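# Unload three sand cores from mould onto plywood boards

## Task

Remove three sand cores from the mould: the long core with the rounded nose, plus the two upright bladed cores in the mould half on the robot's right side. Set all three down on the plywood boards next to the mould and release them. The remaining two cores must still be standing in the mould.

## Robot and tools

Robot: two 6-joint arms, left_arm and right_arm, each with a parallel two-finger gripper. Per arm the joints go, base to hand: waist (joint1), shoulder (joint2), elbow (joint3), wrist pitch (joint4), wrist yaw (joint5), wrist roll (joint6). Nominal ranges in radians: waist -2.618 to 3.054, shoulder 0.000 to 3.142, elbow 0.000 to 3.142, wrist pitch -1.571 to 1.571, wrist yaw -1.571 to 1.571, wrist roll -2.094 to 2.094. Real ends may differ by up to 0.059 rad either way.

Frame: the scene frame has its origin at table-top height, midway between the arms' nominal bases; +x points out over the table, +z up, and left_arm is on the +y side (names do not match image sides). Measured bases: left_arm at (-0.041, +0.329, +0.029) m, right_arm at (-0.052, -0.233, +0.005) m, both almost unrotated. Gripper fingers extend along the gripper's +z and close along its y. end_effector_position is the point between the pads, roughly 1 cm behind the tips; reported hand positions and orientations can be a few cm off, worse at long reach.

Row format (shared by all motion tools): one flat list of 14 numbers covering both arms, even if only one moves: left_arm's six joint angles then its opening, then right_arm's six angles then its opening. Joint numbers are absolute target angles in radians (not offsets), same convention as the Joint positions line. Opening is absolute on a -1 (closed) to +1 (fully open) scale; between the extremes the fingers go to where grip_measured would read that value. Re-send the current command for any gripper you want unchanged, since 0 is itself a half-open command.

execute_actions(actions, cameras): actions is a list of actions; each action is a table of up to 15 rows, one row per 1/30 s control step; a short table repeats its last row until 15 steps are filled. Targets more than 0.059 rad beyond a joint's stated end (and further out than its current angle) are refused; targets beyond the real end are clipped and reported as "joint sent to its limit". Each step, a joint target may lead the measured angle by at most 0.339 rad (waist, shoulder, elbow) or 2.2 rad (wrist joints), and targets implying a hand jump over 200 mm are scaled back. An empty actions list returns a full state plus all camera images.

move(target, speed, blend, opening_speed, grip_force, blocking, cameras): target is one 14-number row or a list of up to 15 rows (absolute joint angles plus openings) sharing a 10 s budget. speed is rad/s for the joint with farthest to travel, 0.01 to 12.57, default 0.5, one value or one per target. blend (rad) rounds corners between listed targets; 0 means stop at each. opening_speed is the rate of change of the opening per second, at least 0.2. grip_force sets the per-pad force limit in newtons, 10 to 50, one value or one per arm; it persists; lower forces close slowly. blocking=false returns early and lets the move run; a new move replaces it. The result adds a move: line: done, off_target (at rest but a joint more than 0.035 rad from target), moving, held or fault, possibly naming an arm; none of these proves contact or its absence. Moves do not avoid obstacles or the other arm.

wait(seconds 0 to 10): lets time pass with commands held. stop(): brakes a running move. zoom_image(camera, region [x0,y0,x1,y1] pixels, at most 504 by 504): closer look at a camera's latest image. read_manual: licence texts only. finished_scene(scene): ends the scene with the given scene number; call nothing after it in that reply.

Cameras: cam_head_left, cam_head_right, cam_high, cam_low, cam_left_wrist, cam_right_wrist, each 896x504. Pass ["all"], [] or names.

Result lines: Joint positions and Joint velocities list each arm's six joints (rad, rad/s) then the pad gap (m; 0.094 fully open). Joint targets shows what joints are currently driven toward; re-send it to hold still. grip_measured is finger opening on the command scale, reading slightly wide when empty and a little narrower than a hard part when squeezing. Joint torques are raw drive outputs including gravity, positive toward larger angles; joints 1 to 3 wrap at ±28 N m. "joint command not followed" means the clearance check altered some steps. MOTOR HOT appears at 75 °C; at 90 °C the arm folds and idles for the rest of the scene. Holding loads, stretching out or pushing against something heats motors.

Cautions: never let a core drop, fall off the table, or be released while moving; set it down gently before opening. Avoid fast contact, hard presses, slamming fixtures, and any arm-to-arm contact including one gripper closing on the other's fingers. Keep wrist-camera cables clear of objects. Close slowly on cores, which may crumble. Do not disturb the two cores that must stay standing. Approach from above, grip, lift clear of the mould, move over the plywood, lower, release, retreat.

Each tool is called after "Emit:" in YAML: its name, and indented under it one key for each argument.

## Session

Emit:
execute_actions:
  actions: []

Scene clock: 0.00 s.
left_arm: end_effector_position=(+0.2179, +0.1547, +0.1666) grip_measured=+1.000 end_effector_quat_wxyz=(+0.328, +0.070, +0.922, -0.192) | right_arm: end_effector_position=(+0.2789, -0.2049, +0.2130) grip_measured=+1.000 end_effector_quat_wxyz=(+0.443, -0.055, +0.895, +0.004)
Joint positions: left_arm=[-0.559 1.041 0.693 -0.442 0.016 -0.437 0.094] | right_arm=[0.148 1.026 0.862 -0.489 0.023 -0.036 0.094]
Joint velocities: within noise
Joint torques (N m): no reading
Motor temperatures (°C): left_arm=[24 37 36 35 24 24 26] | right_arm=[25 33 36 33 22 26 23]
Heat: left arm: 37 °C; right arm: 36 °C.
Joint targets: left_arm=[-0.559 1.039 0.700 -0.444 0.016 -0.437] | right_arm=[0.148 1.023 0.872 -0.490 0.022 -0.036]
Tool commands: left_gripper/opening=+1.0 right_gripper/opening=+1.0

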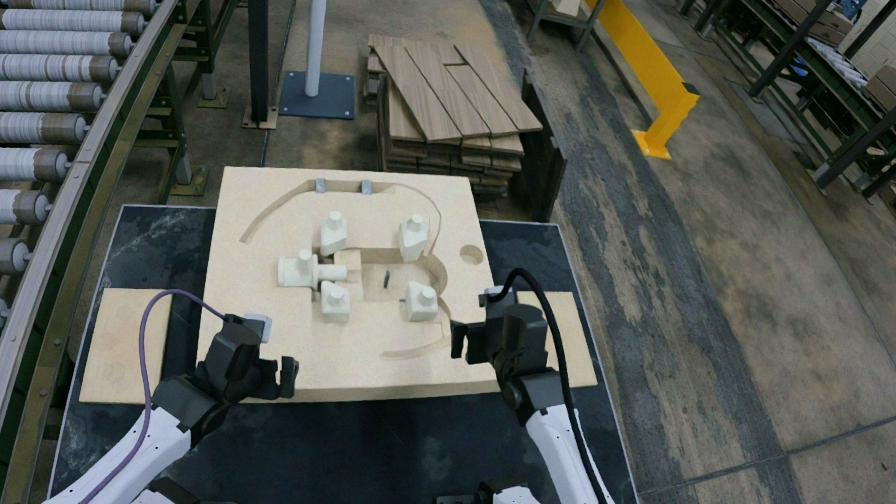

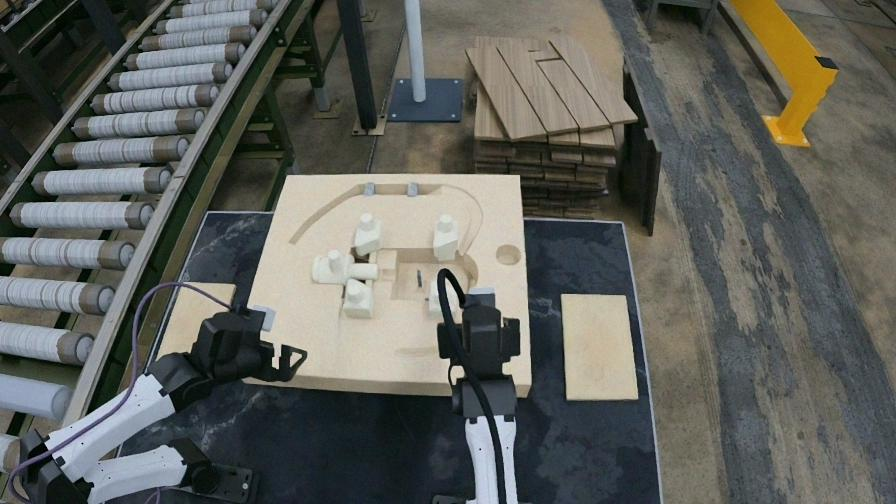

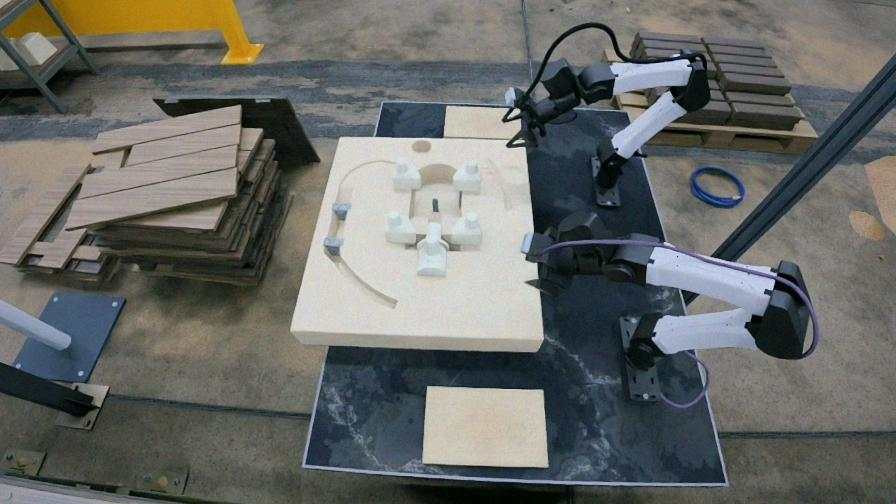

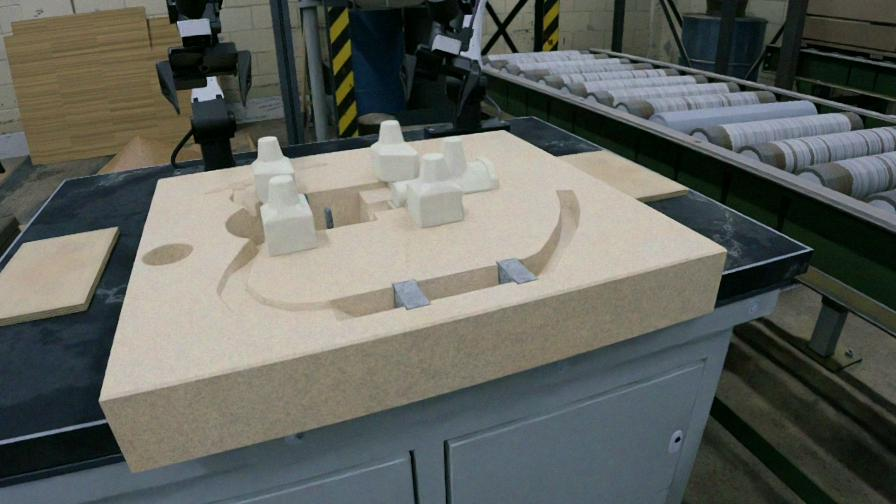

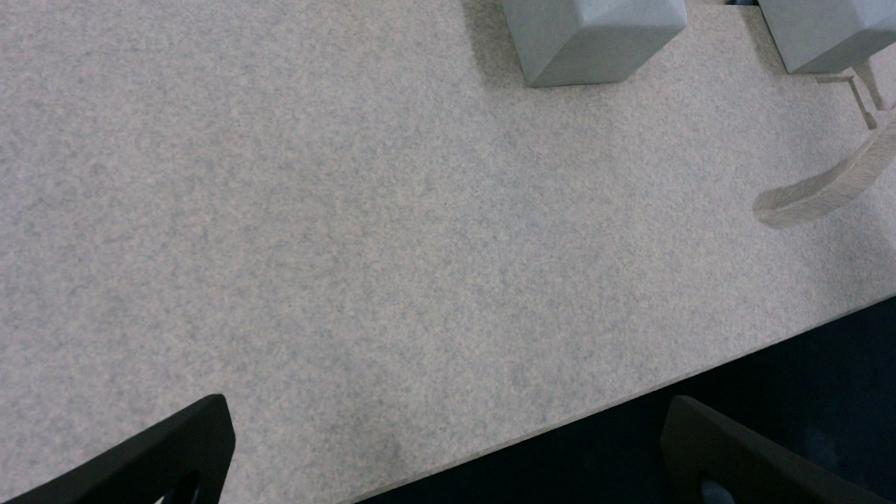

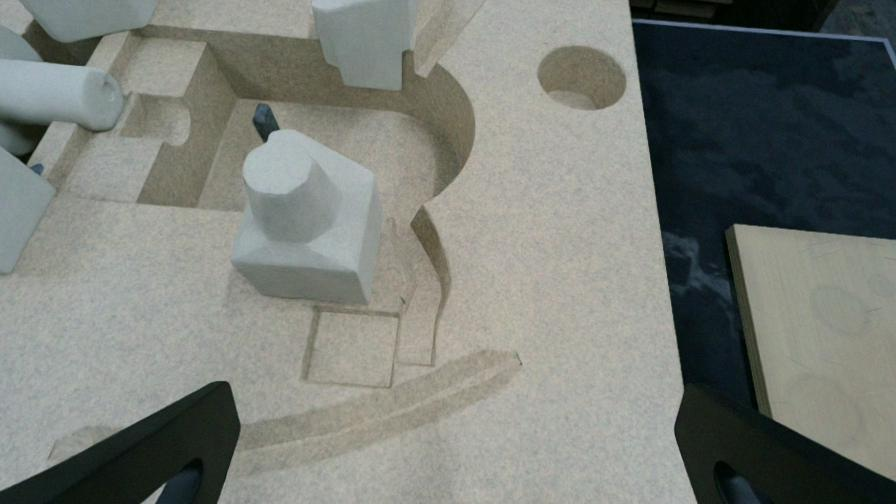

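Emit:
zoom_image:
  camera: "cam_low"
  region: [120, 100, 520, 330]

Emit:
zoom_image:
  camera: "cam_high"
  region: [320, 130, 540, 300]

Emit:
zoom_image:
  camera: "cam_head_left"
  region: [220, 160, 500, 380]

Emit:
zoom_image:
  camera: "cam_right_wrist"
  region: [0, 0, 500, 400]

Emit:
zoom_image:
  camera: "cam_head_right"
  region: [260, 160, 540, 380]

Scaled by 1.260 from the camera's 896x504 image, which has a finer 1280x720 frame.

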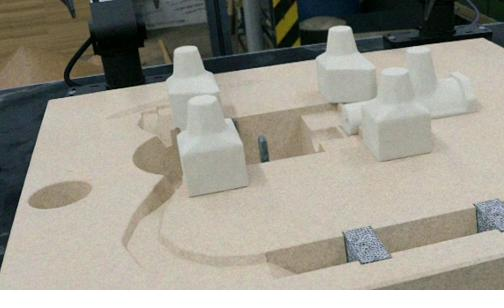

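Scaled by 2.291 from the camera's 896x504 image, which has a finer 1280x720 frame.

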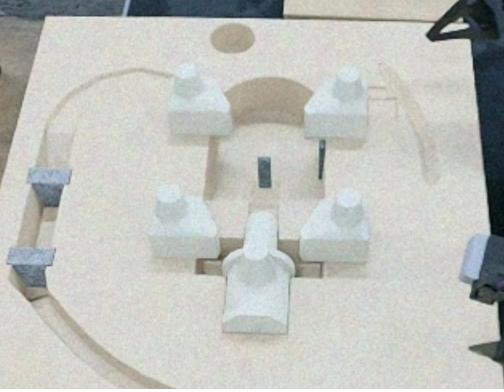

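Scaled by 1.800 from the camera's 896x504 image, which has a finer 1280x720 frame.

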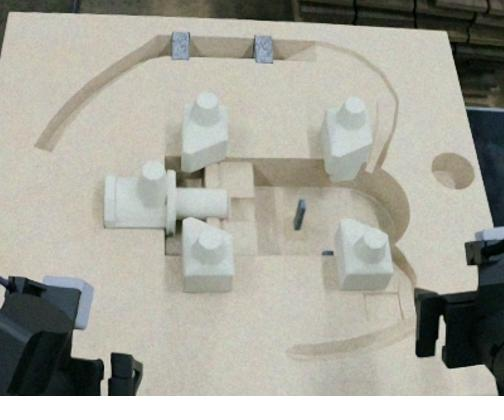

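Scaled by 1.008 from the camera's 896x504 image, which has a finer 1280x720 frame.

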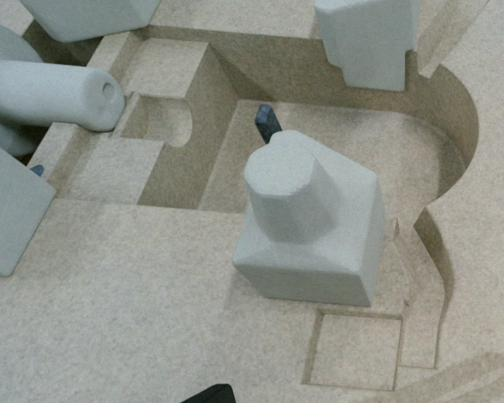

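Scaled by 1.800 from the camera's 896x504 image, which has a finer 1280x720 frame.

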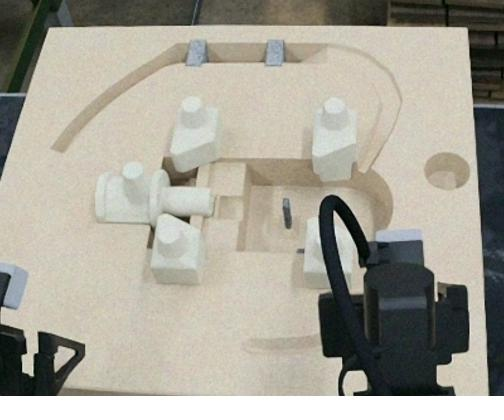

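Emit:
move:
  target: [-0.5,1.17,1.447,-1.127,0,0,1,0.35,1.17,1.447,-1.127,0,0,1]
  speed: 0.7
  cameras: ["cam_left_wrist","cam_right_wrist","cam_head_left","cam_head_right"]

Scene clock: 69.80 s.
left_arm: end_effector_position=(+0.2161, +0.1751, +0.3178) grip_measured=+1.000 end_effector_quat_wxyz=(+0.335, +0.241, +0.905, -0.101) | right_arm: end_effector_position=(+0.2355, -0.1483, +0.2958) grip_measured=+1.000 end_effector_quat_wxyz=(+0.349, -0.142, +0.925, +0.044)
Joint positions: left_arm=[-0.505 1.164 1.422 -1.115 0.016 -0.014 0.094] | right_arm=[0.345 1.162 1.425 -1.115 0.012 -0.013 0.094]
Joint torques (N m): left_arm=[0.42 -2.14 9.85 1.51 -0.07 0.15] | right_arm=[0.73 -2.24 7.69 1.38 -0.11 0.07]
Motor temperatures (°C): left_arm=[24 36 46 37 23 23 25] | right_arm=[25 33 42 39 22 26 22]
Heat: left arm: 46 °C; right arm: 42 °C.
Joint targets: left_arm=[-0.500 1.170 1.447 -1.127 0.000 0.000] | right_arm=[0.350 1.170 1.447 -1.127 0.000 0.000]
move: done
Images, in order (width x height): cam_head_left 896x504, cam_head_right 896x504, cam_left_wrist 896x504, cam_right_wrist 896x504.

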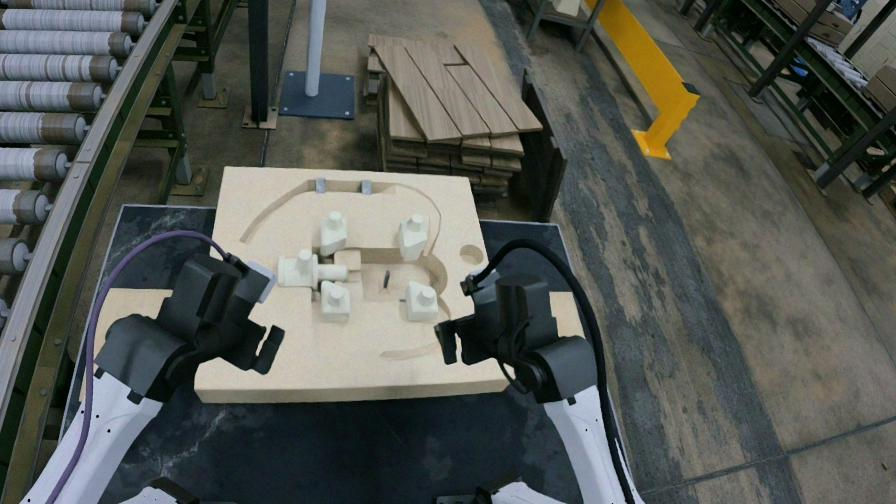

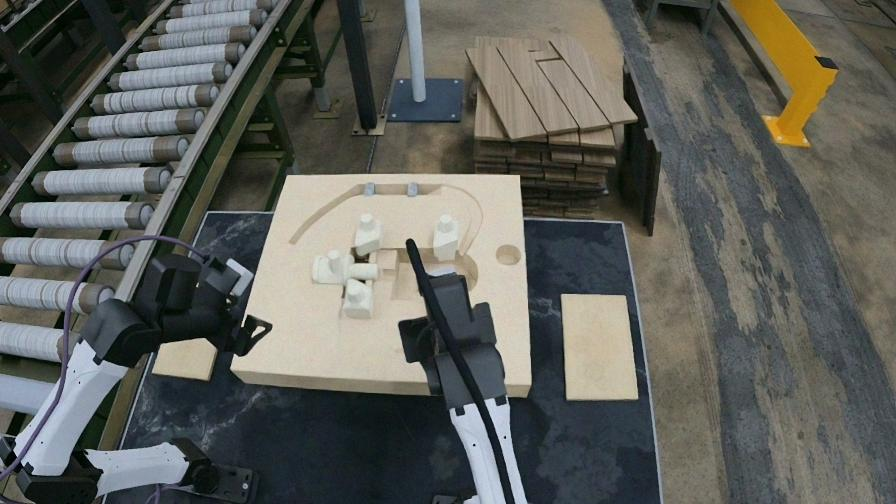

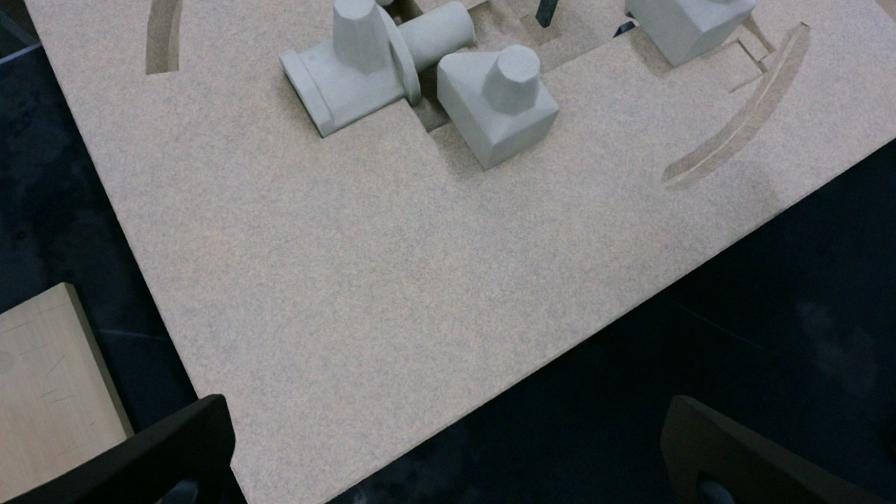

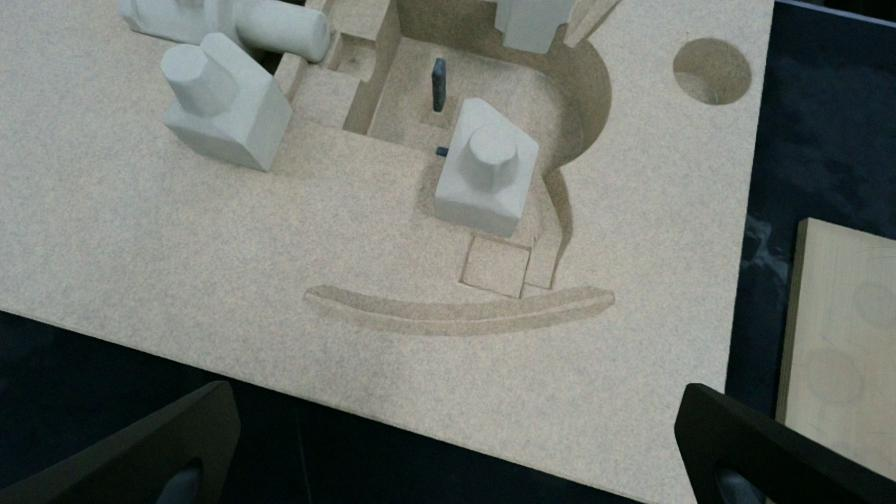

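Emit:
move:
  target: [-0.5,1.17,1.447,-1.127,0,0,1,0.285,1.9286,2.04,-1.3135,0,0.2,1]
  speed: 0.7
  cameras: ["cam_right_wrist","cam_head_left","cam_low","cam_high"]

Scene clock: 122.27 s.
left_arm: end_effector_position=(+0.2160, +0.1752, +0.3176) grip_measured=+1.000 end_effector_quat_wxyz=(+0.335, +0.241, +0.905, -0.101) | right_arm: end_effector_position=(+0.3737, -0.1317, +0.2172) grip_measured=+1.000 end_effector_quat_wxyz=(+0.178, -0.025, +0.983, +0.032)
Joint positions: left_arm=[-0.505 1.164 1.422 -1.115 0.016 -0.013 0.094] | right_arm=[0.289 1.922 2.016 -1.302 0.012 0.187 0.094]
Joint torques (N m): left_arm=[0.43 -2.11 9.87 1.46 -0.07 0.15] | right_arm=[0.05 -10.11 7.75 0.88 -0.15 0.05]
Heat: left arm: 49 °C; right arm: 43 °C.
Joint targets: left_arm=[-0.500 1.170 1.447 -1.127 0.000 0.000] | right_arm=[0.285 1.929 2.040 -1.314 0.000 0.200]
move: done
Images, in order (width x height): cam_head_left 896x504, cam_high 896x504, cam_low 896x504, cam_right_wrist 896x504.

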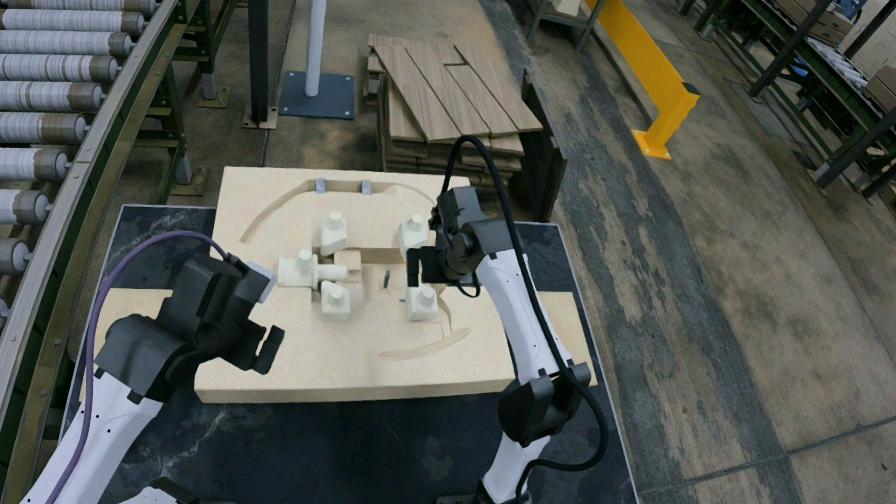

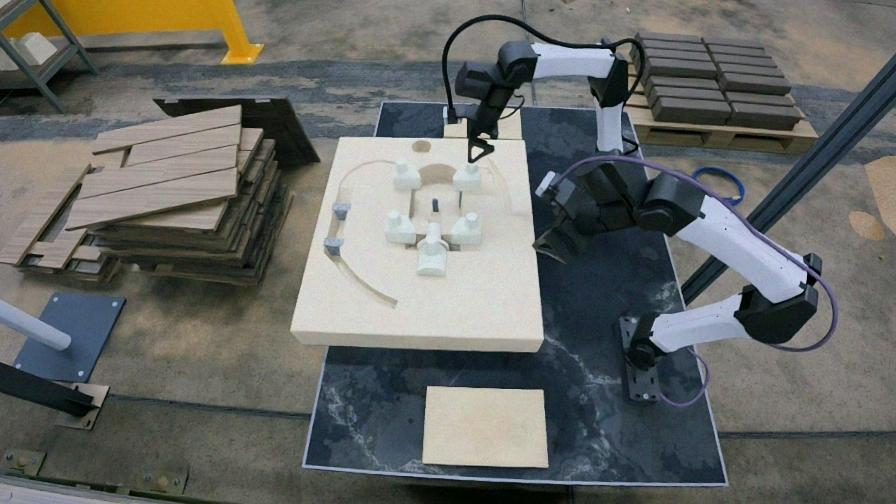

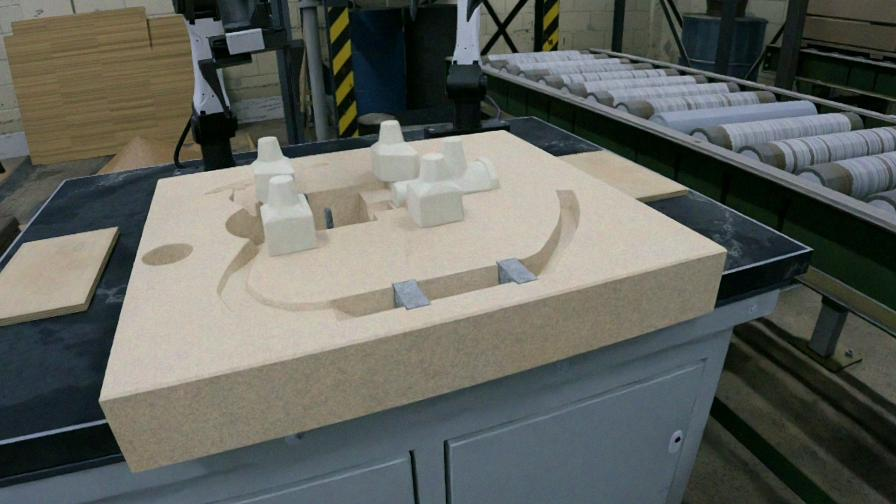

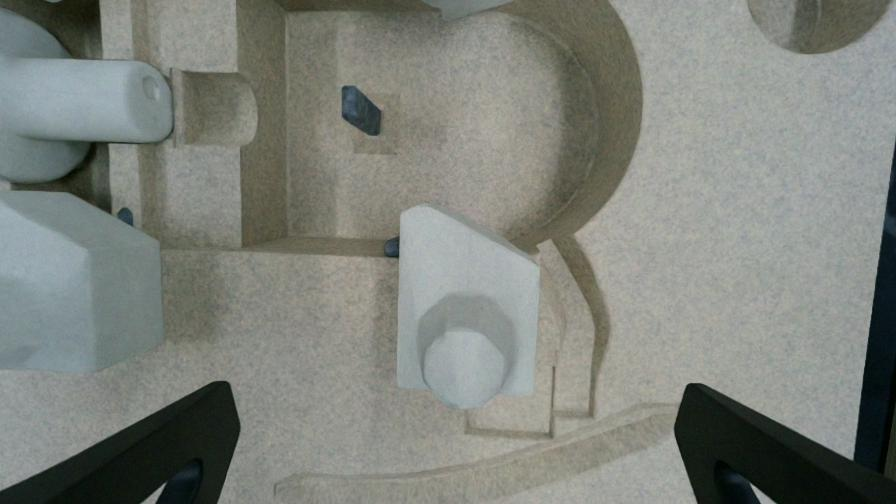

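Emit:
move:
  target:
    - [-0.5,1.17,1.447,-1.127,0,0,1,0.28,1.8754,1.5865,-0.9131,0,0.2,1]
    - [-0.5,1.17,1.447,-1.127,0,0,1,0.28,1.8754,1.5865,-0.9131,0,0.2,0.0]
  speed: 0.3
  grip_force: 30
  cameras: ["cam_right_wrist","cam_low"]

Scene clock: 143.97 s.
left_arm: end_effector_position=(+0.2160, +0.1752, +0.3176) grip_measured=+1.000 end_effector_quat_wxyz=(+0.335, +0.241, +0.905, -0.101) | right_arm: end_effector_position=(+0.3745, -0.1328, +0.1109) grip_measured=+0.180 end_effector_quat_wxyz=(+0.155, -0.023, +0.987, +0.028)
Joint positions: left_arm=[-0.505 1.164 1.422 -1.115 0.016 -0.013 0.094] | right_arm=[0.286 1.915 1.594 -0.933 0.01 0.187 0.055]
Joint torques (N m): left_arm=[0.43 -2.13 9.84 1.48 -0.05 0.13] | right_arm=[-0.27 -14.95 5.75 1.06 -0.11 0.06]
Motor temperatures (°C): left_arm=[24 35 49 36 23 23 25] | right_arm=[25 38 44 36 21 25 22]
Heat: left arm: 49 °C; right arm: 44 °C.
Joint targets: left_arm=[-0.500 1.170 1.447 -1.127 0.000 0.000] | right_arm=[0.280 1.876 1.587 -0.913 0.000 0.200]
grip_force (N): 30, 30
move: off_target (right_arm); target 2's new numbers were sent with right_arm's shoulder 0.040 rad from that target; right_arm: the shoulder is farthest, 0.040 rad from its target
Images, in order (width x height): cam_low 896x504, cam_right_wrist 896x504.

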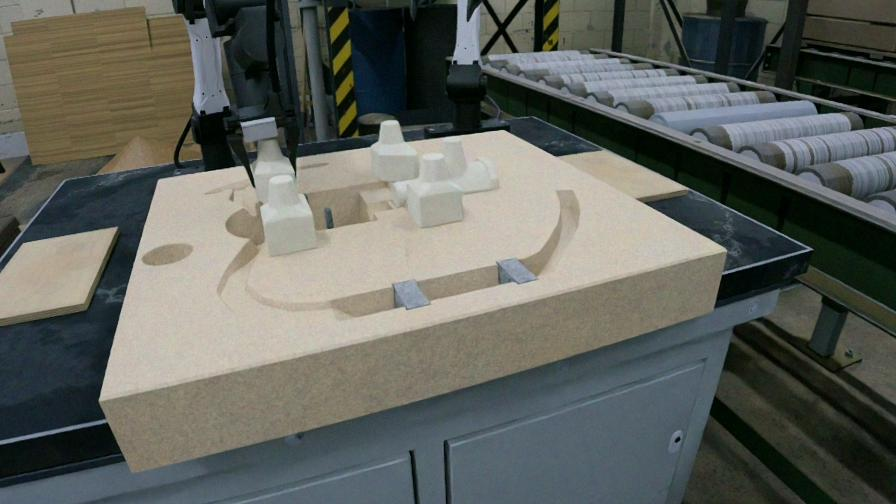

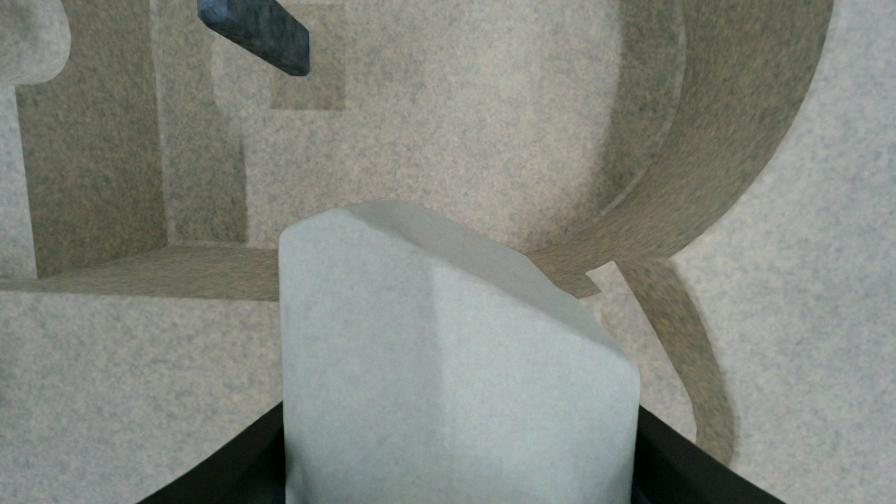

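Emit:
move:
  target:
    - [-0.5,1.17,1.447,-1.127,0,0,1,0.28,1.89,1.8,-1.11,0,0.2,0]
    - [-0.5,1.17,1.447,-1.127,0,0,1,0.28,1.945,2.15,-1.389,0,0.2,0]
  speed: 0.3
  blend: [0.1,0]
  cameras: ["cam_right_wrist","cam_low","cam_high"]

Scene clock: 155.23 s.
left_arm: end_effector_position=(+0.2160, +0.1752, +0.3176) grip_measured=+1.000 end_effector_quat_wxyz=(+0.335, +0.241, +0.905, -0.101) | right_arm: end_effector_position=(+0.3660, -0.1350, +0.2326) grip_measured=+0.179 end_effector_quat_wxyz=(+0.167, -0.023, +0.985, +0.031)
Joint positions: left_arm=[-0.505 1.164 1.422 -1.115 0.016 -0.013 0.094] | right_arm=[0.285 1.94 2.114 -1.404 0.01 0.188 0.055]
Joint torques (N m): left_arm=[0.42 -2.15 9.85 1.48 -0.07 0.13] | right_arm=[-0.23 -10.07 8.62 1.07 -0.11 0.11]
Heat: left arm: 49 °C; right arm: 43 °C.
Joint targets: left_arm=[-0.500 1.170 1.447 -1.127 0.000 0.000] | right_arm=[0.280 1.945 2.150 -1.389 0.000 0.200]
grip_force (N): 30, 30
move: off_target (right_arm); right_arm: the elbow is farthest, 0.036 rad from its target
Images, in order (width x height): cam_high 896x504, cam_low 896x504, cam_right_wrist 896x504.

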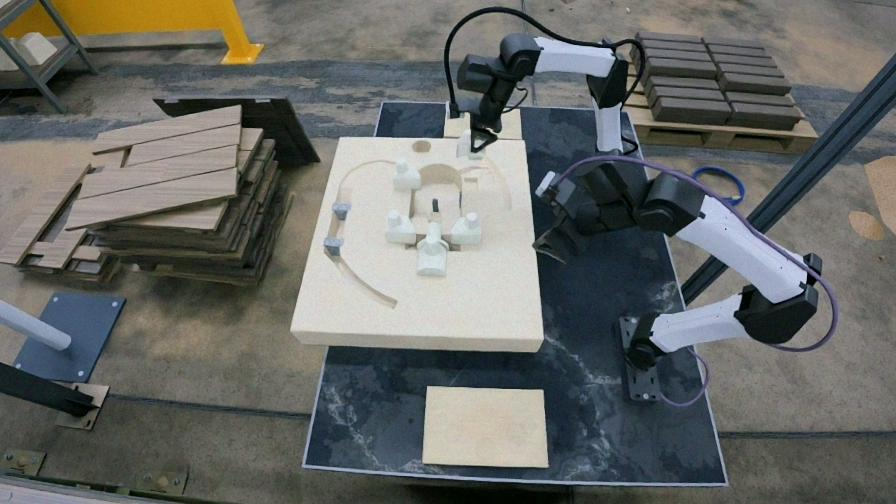

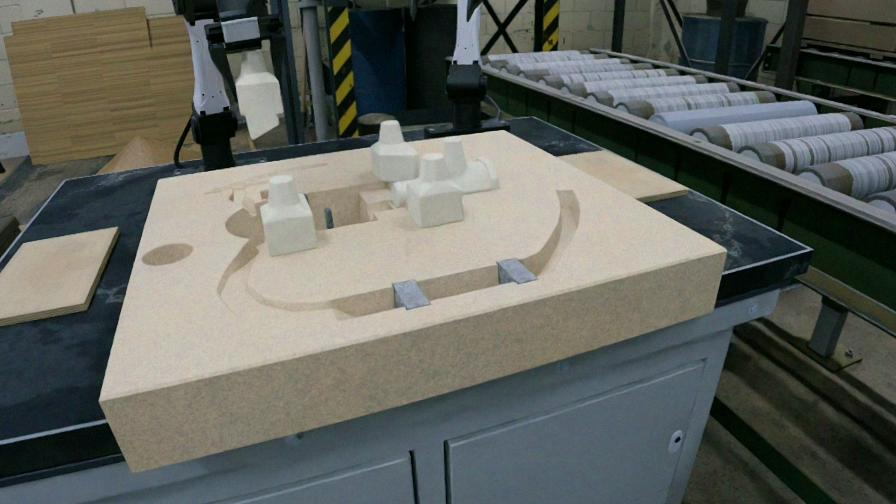

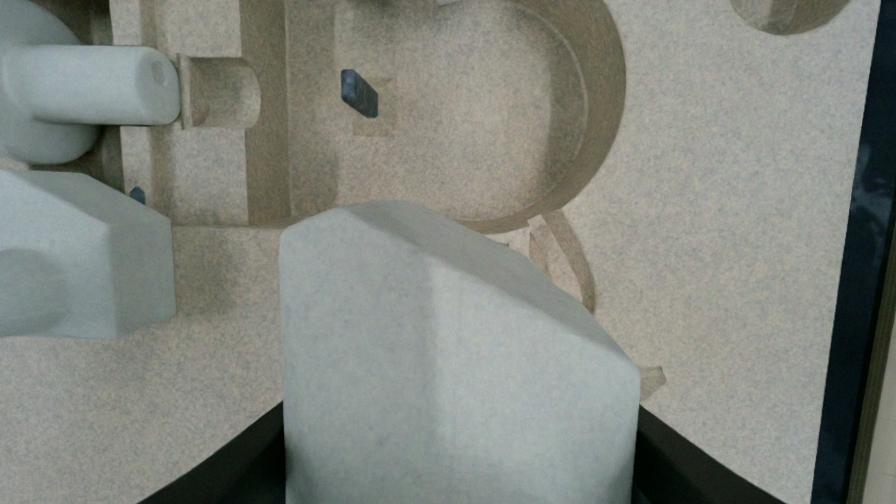

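Emit:
zoom_image:
  camera: "cam_low"
  region: [180, 20, 360, 180]

Emit:
zoom_image:
  camera: "cam_high"
  region: [380, 100, 560, 240]

Scaled by 2.800 from the camera's 896x504 image, which has a finer 1280x720 frame.

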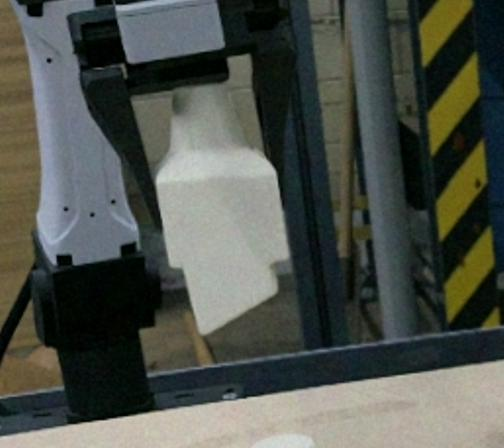

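Scaled by 2.800 from the camera's 896x504 image, which has a finer 1280x720 frame.

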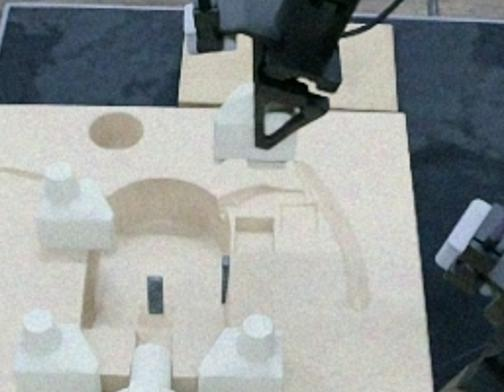

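Emit:
move:
  target:
    - [-0.5,1.17,1.447,-1.127,0,0,1,-0.43,1.9,2.05,-1.2,0,0.1,0]
    - [-0.5,1.17,1.447,-1.127,0,0,1,-0.43,1.819,1.22,0.18,0,0,0]
  speed: 0.5
  blend: [0.1,0]
  cameras: ["cam_right_wrist","cam_head_right","cam_high","cam_low"]

Scene clock: 193.80 s.
left_arm: end_effector_position=(+0.2160, +0.1752, +0.3176) grip_measured=+1.000 end_effector_quat_wxyz=(+0.335, +0.241, +0.905, -0.101) | right_arm: end_effector_position=(+0.4255, -0.4815, +0.1292) grip_measured=+0.179 end_effector_quat_wxyz=(+0.463, +0.214, +0.853, -0.111)
Joint positions: left_arm=[-0.505 1.164 1.422 -1.115 0.016 -0.013 0.094] | right_arm=[-0.429 1.882 1.212 0.091 0.002 0.012 0.055]
Joint torques (N m): left_arm=[0.39 -2.14 9.83 1.45 -0.05 0.15] | right_arm=[0.16 -17.36 7.21 2.59 -0.04 -0.18]
Motor temperatures (°C): left_arm=[24 35 50 36 23 23 25] | right_arm=[25 44 43 36 21 25 23]
Heat: left arm: 50 °C; right arm: 44 °C.
Joint targets: left_arm=[-0.500 1.170 1.447 -1.127 0.000 0.000] | right_arm=[-0.430 1.819 1.220 0.180 0.000 0.000]
grip_force (N): 30, 30
move: off_target (right_arm); right_arm: the wrist pitch is farthest, 0.089 rad from its target
Images, in order (width x height): cam_head_right 896x504, cam_high 896x504, cam_low 896x504, cam_right_wrist 896x504.

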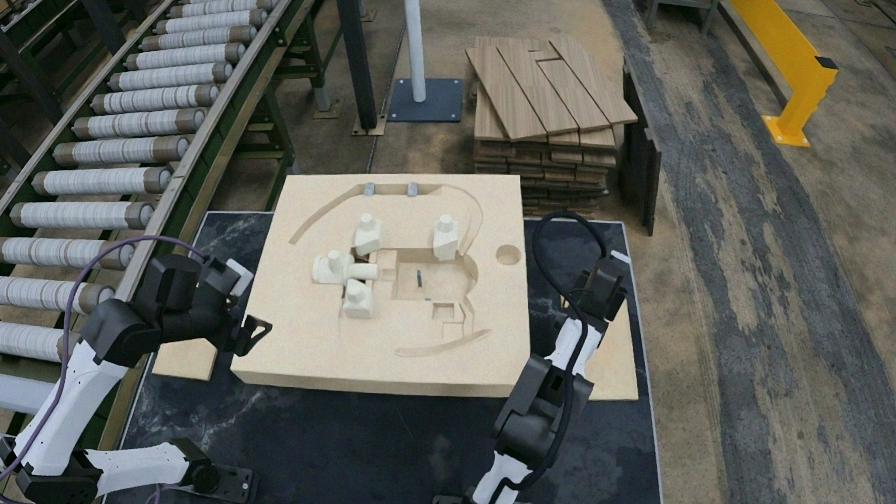

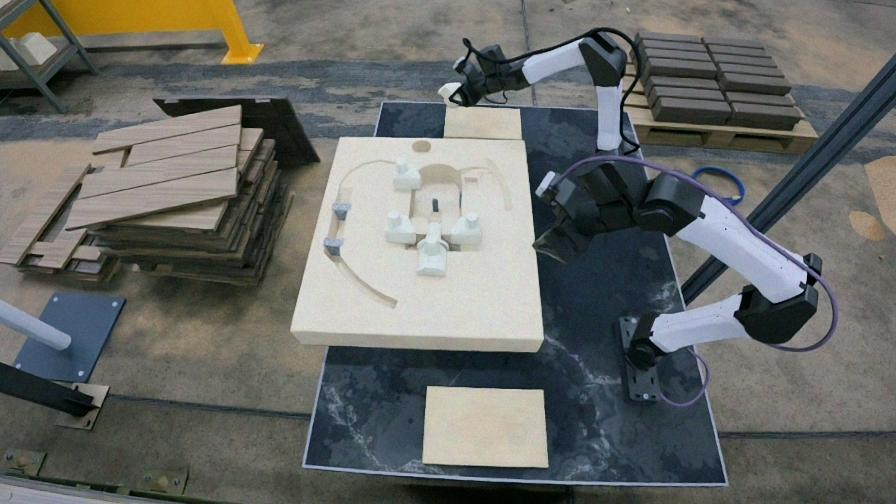

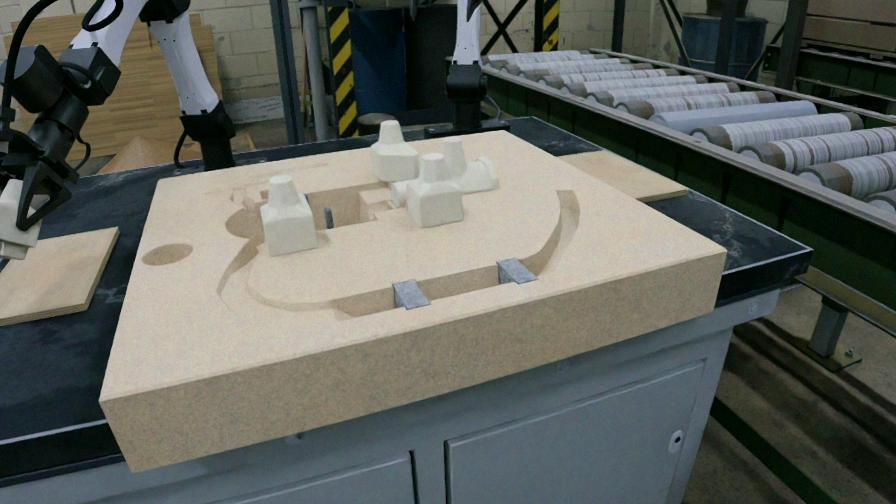

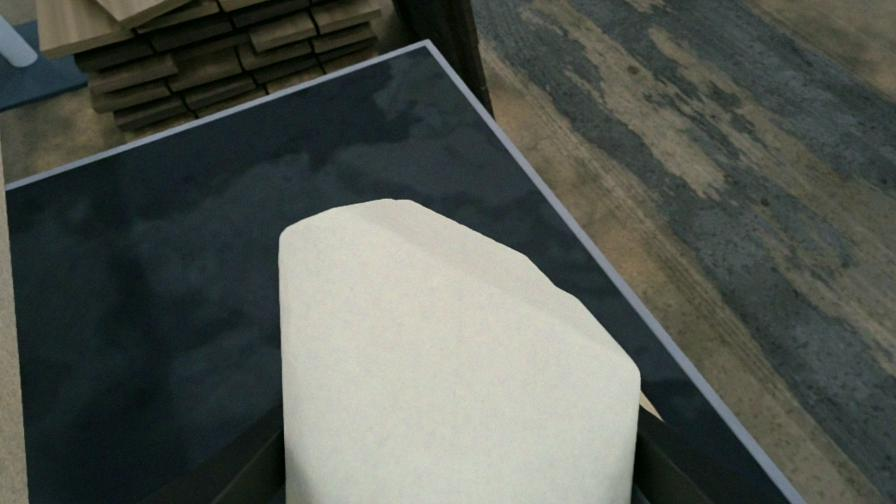

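Emit:
move:
  target: [-0.5,1.17,1.447,-1.127,0,0,1,-0.44,1.836,0.95,0.54,0,0,0]
  speed: 0.4
  cameras: ["cam_high","cam_low"]

Emit:
zoom_image:
  camera: "cam_low"
  region: [0, 150, 200, 350]

Emit:
zoom_image:
  camera: "cam_high"
  region: [400, 60, 560, 160]

Scene clock: 214.17 s.
left_arm: end_effector_position=(+0.2160, +0.1752, +0.3176) grip_measured=+1.000 end_effector_quat_wxyz=(+0.335, +0.241, +0.905, -0.101) | right_arm: end_effector_position=(+0.4020, -0.4723, +0.0928) grip_measured=+0.179 end_effector_quat_wxyz=(+0.502, +0.210, +0.830, -0.122)
Joint positions: left_arm=[-0.505 1.164 1.422 -1.115 0.016 -0.013 0.094] | right_arm=[-0.435 1.877 0.942 0.45 0.002 0.01 0.055]
Joint torques (N m): left_arm=[0.39 -2.15 9.83 1.49 -0.06 0.15] | right_arm=[-0.25 -14.32 6.61 2.68 -0.04 -0.19]
Motor temperatures (°C): left_arm=[24 34 50 36 23 23 25] | right_arm=[25 51 43 45 21 25 23]
Heat: left arm: 50 °C; right arm: 51 °C.
Joint targets: left_arm=[-0.500 1.170 1.447 -1.127 0.000 0.000] | right_arm=[-0.440 1.836 0.950 0.540 0.000 0.000]
grip_force (N): 30, 30
move: off_target (right_arm); right_arm: the wrist pitch is farthest, 0.090 rad from its target
Images, in order (width x height): cam_high 896x504, cam_low 896x504.

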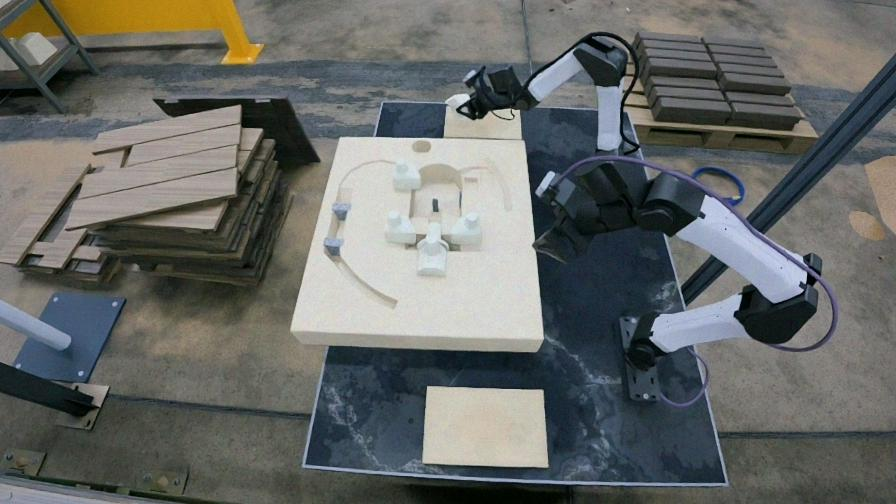

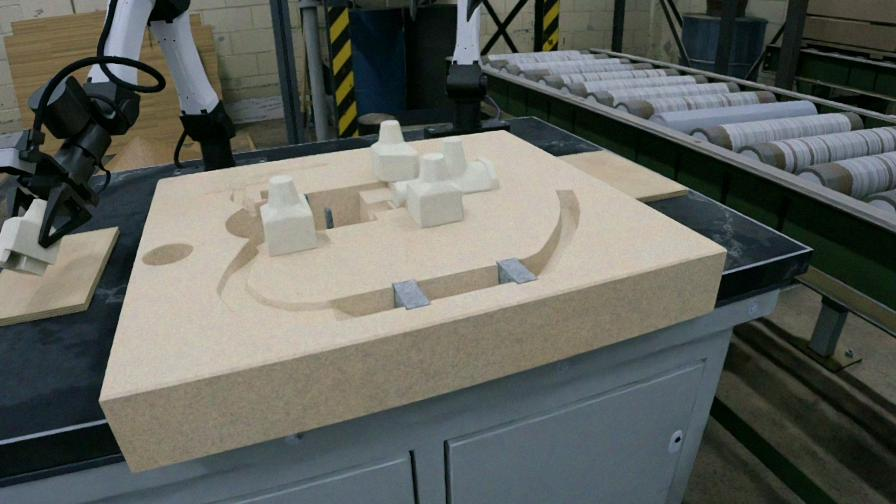

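Scaled by 2.520 from the camera's 896x504 image, which has a finer 1280x720 frame.

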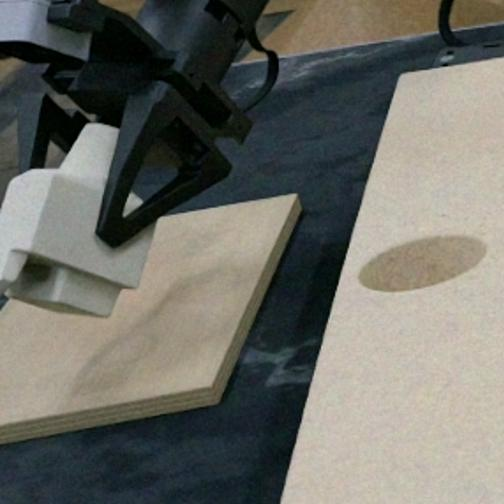

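Scaled by 3.150 from the camera's 896x504 image, which has a finer 1280x720 frame.

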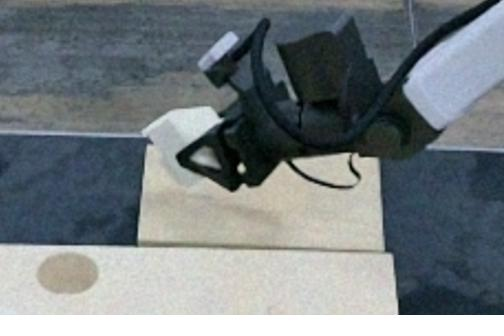

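Emit:
move:
  target: [-0.5,1.17,1.447,-1.127,0,0,1,-0.44,2.0,0.89,0.735,0,0,0]
  speed: 0.12
  grip_force: 18
  cameras: ["cam_high","cam_low"]

Emit:
zoom_image:
  camera: "cam_low"
  region: [0, 150, 200, 350]

Emit:
zoom_image:
  camera: "cam_high"
  region: [400, 60, 560, 160]

Scene clock: 220.53 s.
left_arm: end_effector_position=(+0.2160, +0.1752, +0.3176) grip_measured=+1.000 end_effector_quat_wxyz=(+0.335, +0.241, +0.905, -0.101) | right_arm: end_effector_position=(+0.4051, -0.4740, +0.0618) grip_measured=+0.180 end_effector_quat_wxyz=(+0.520, +0.207, +0.819, -0.127)
Joint positions: left_arm=[-0.505 1.164 1.422 -1.115 0.016 -0.013 0.094] | right_arm=[-0.435 1.993 0.888 0.664 0.002 0.01 0.055]
Joint torques (N m): left_arm=[0.43 -2.13 9.78 1.46 -0.06 0.15] | right_arm=[-0.28 -9.85 5.44 2.49 -0.04 -0.17]
Heat: left arm: 50 °C; right arm: 51 °C.
Joint targets: left_arm=[-0.500 1.170 1.447 -1.127 0.000 0.000] | right_arm=[-0.440 2.000 0.890 0.735 0.000 0.000]
grip_force (N): 18, 18
move: off_target (right_arm); right_arm: the wrist pitch is farthest, 0.071 rad from its target
Images, in order (width x height): cam_high 896x504, cam_low 896x504.

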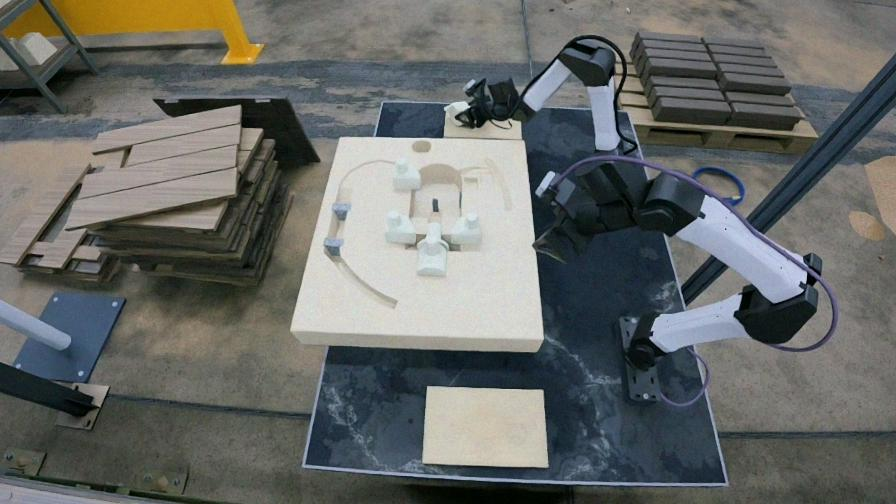

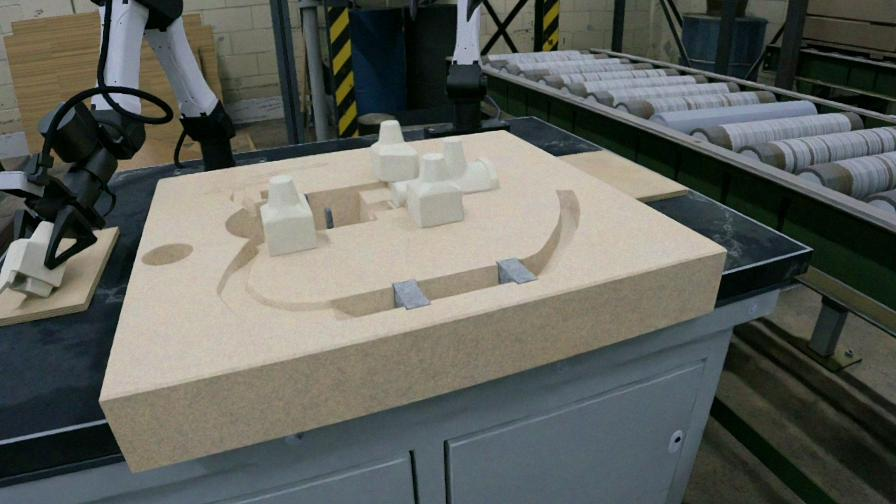

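Scaled by 2.520 from the camera's 896x504 image, which has a finer 1280x720 frame.

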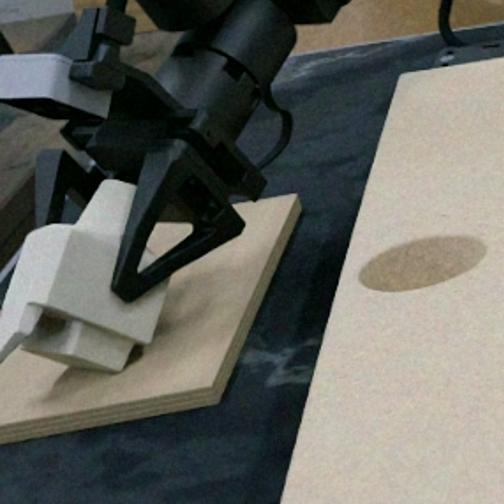

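Scaled by 3.150 from the camera's 896x504 image, which has a finer 1280x720 frame.

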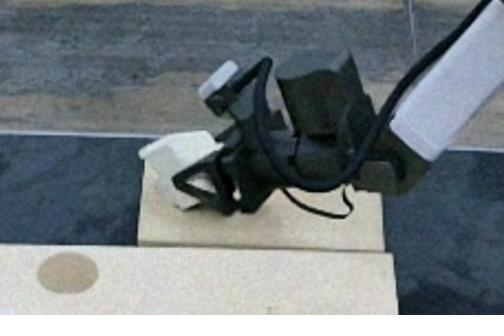

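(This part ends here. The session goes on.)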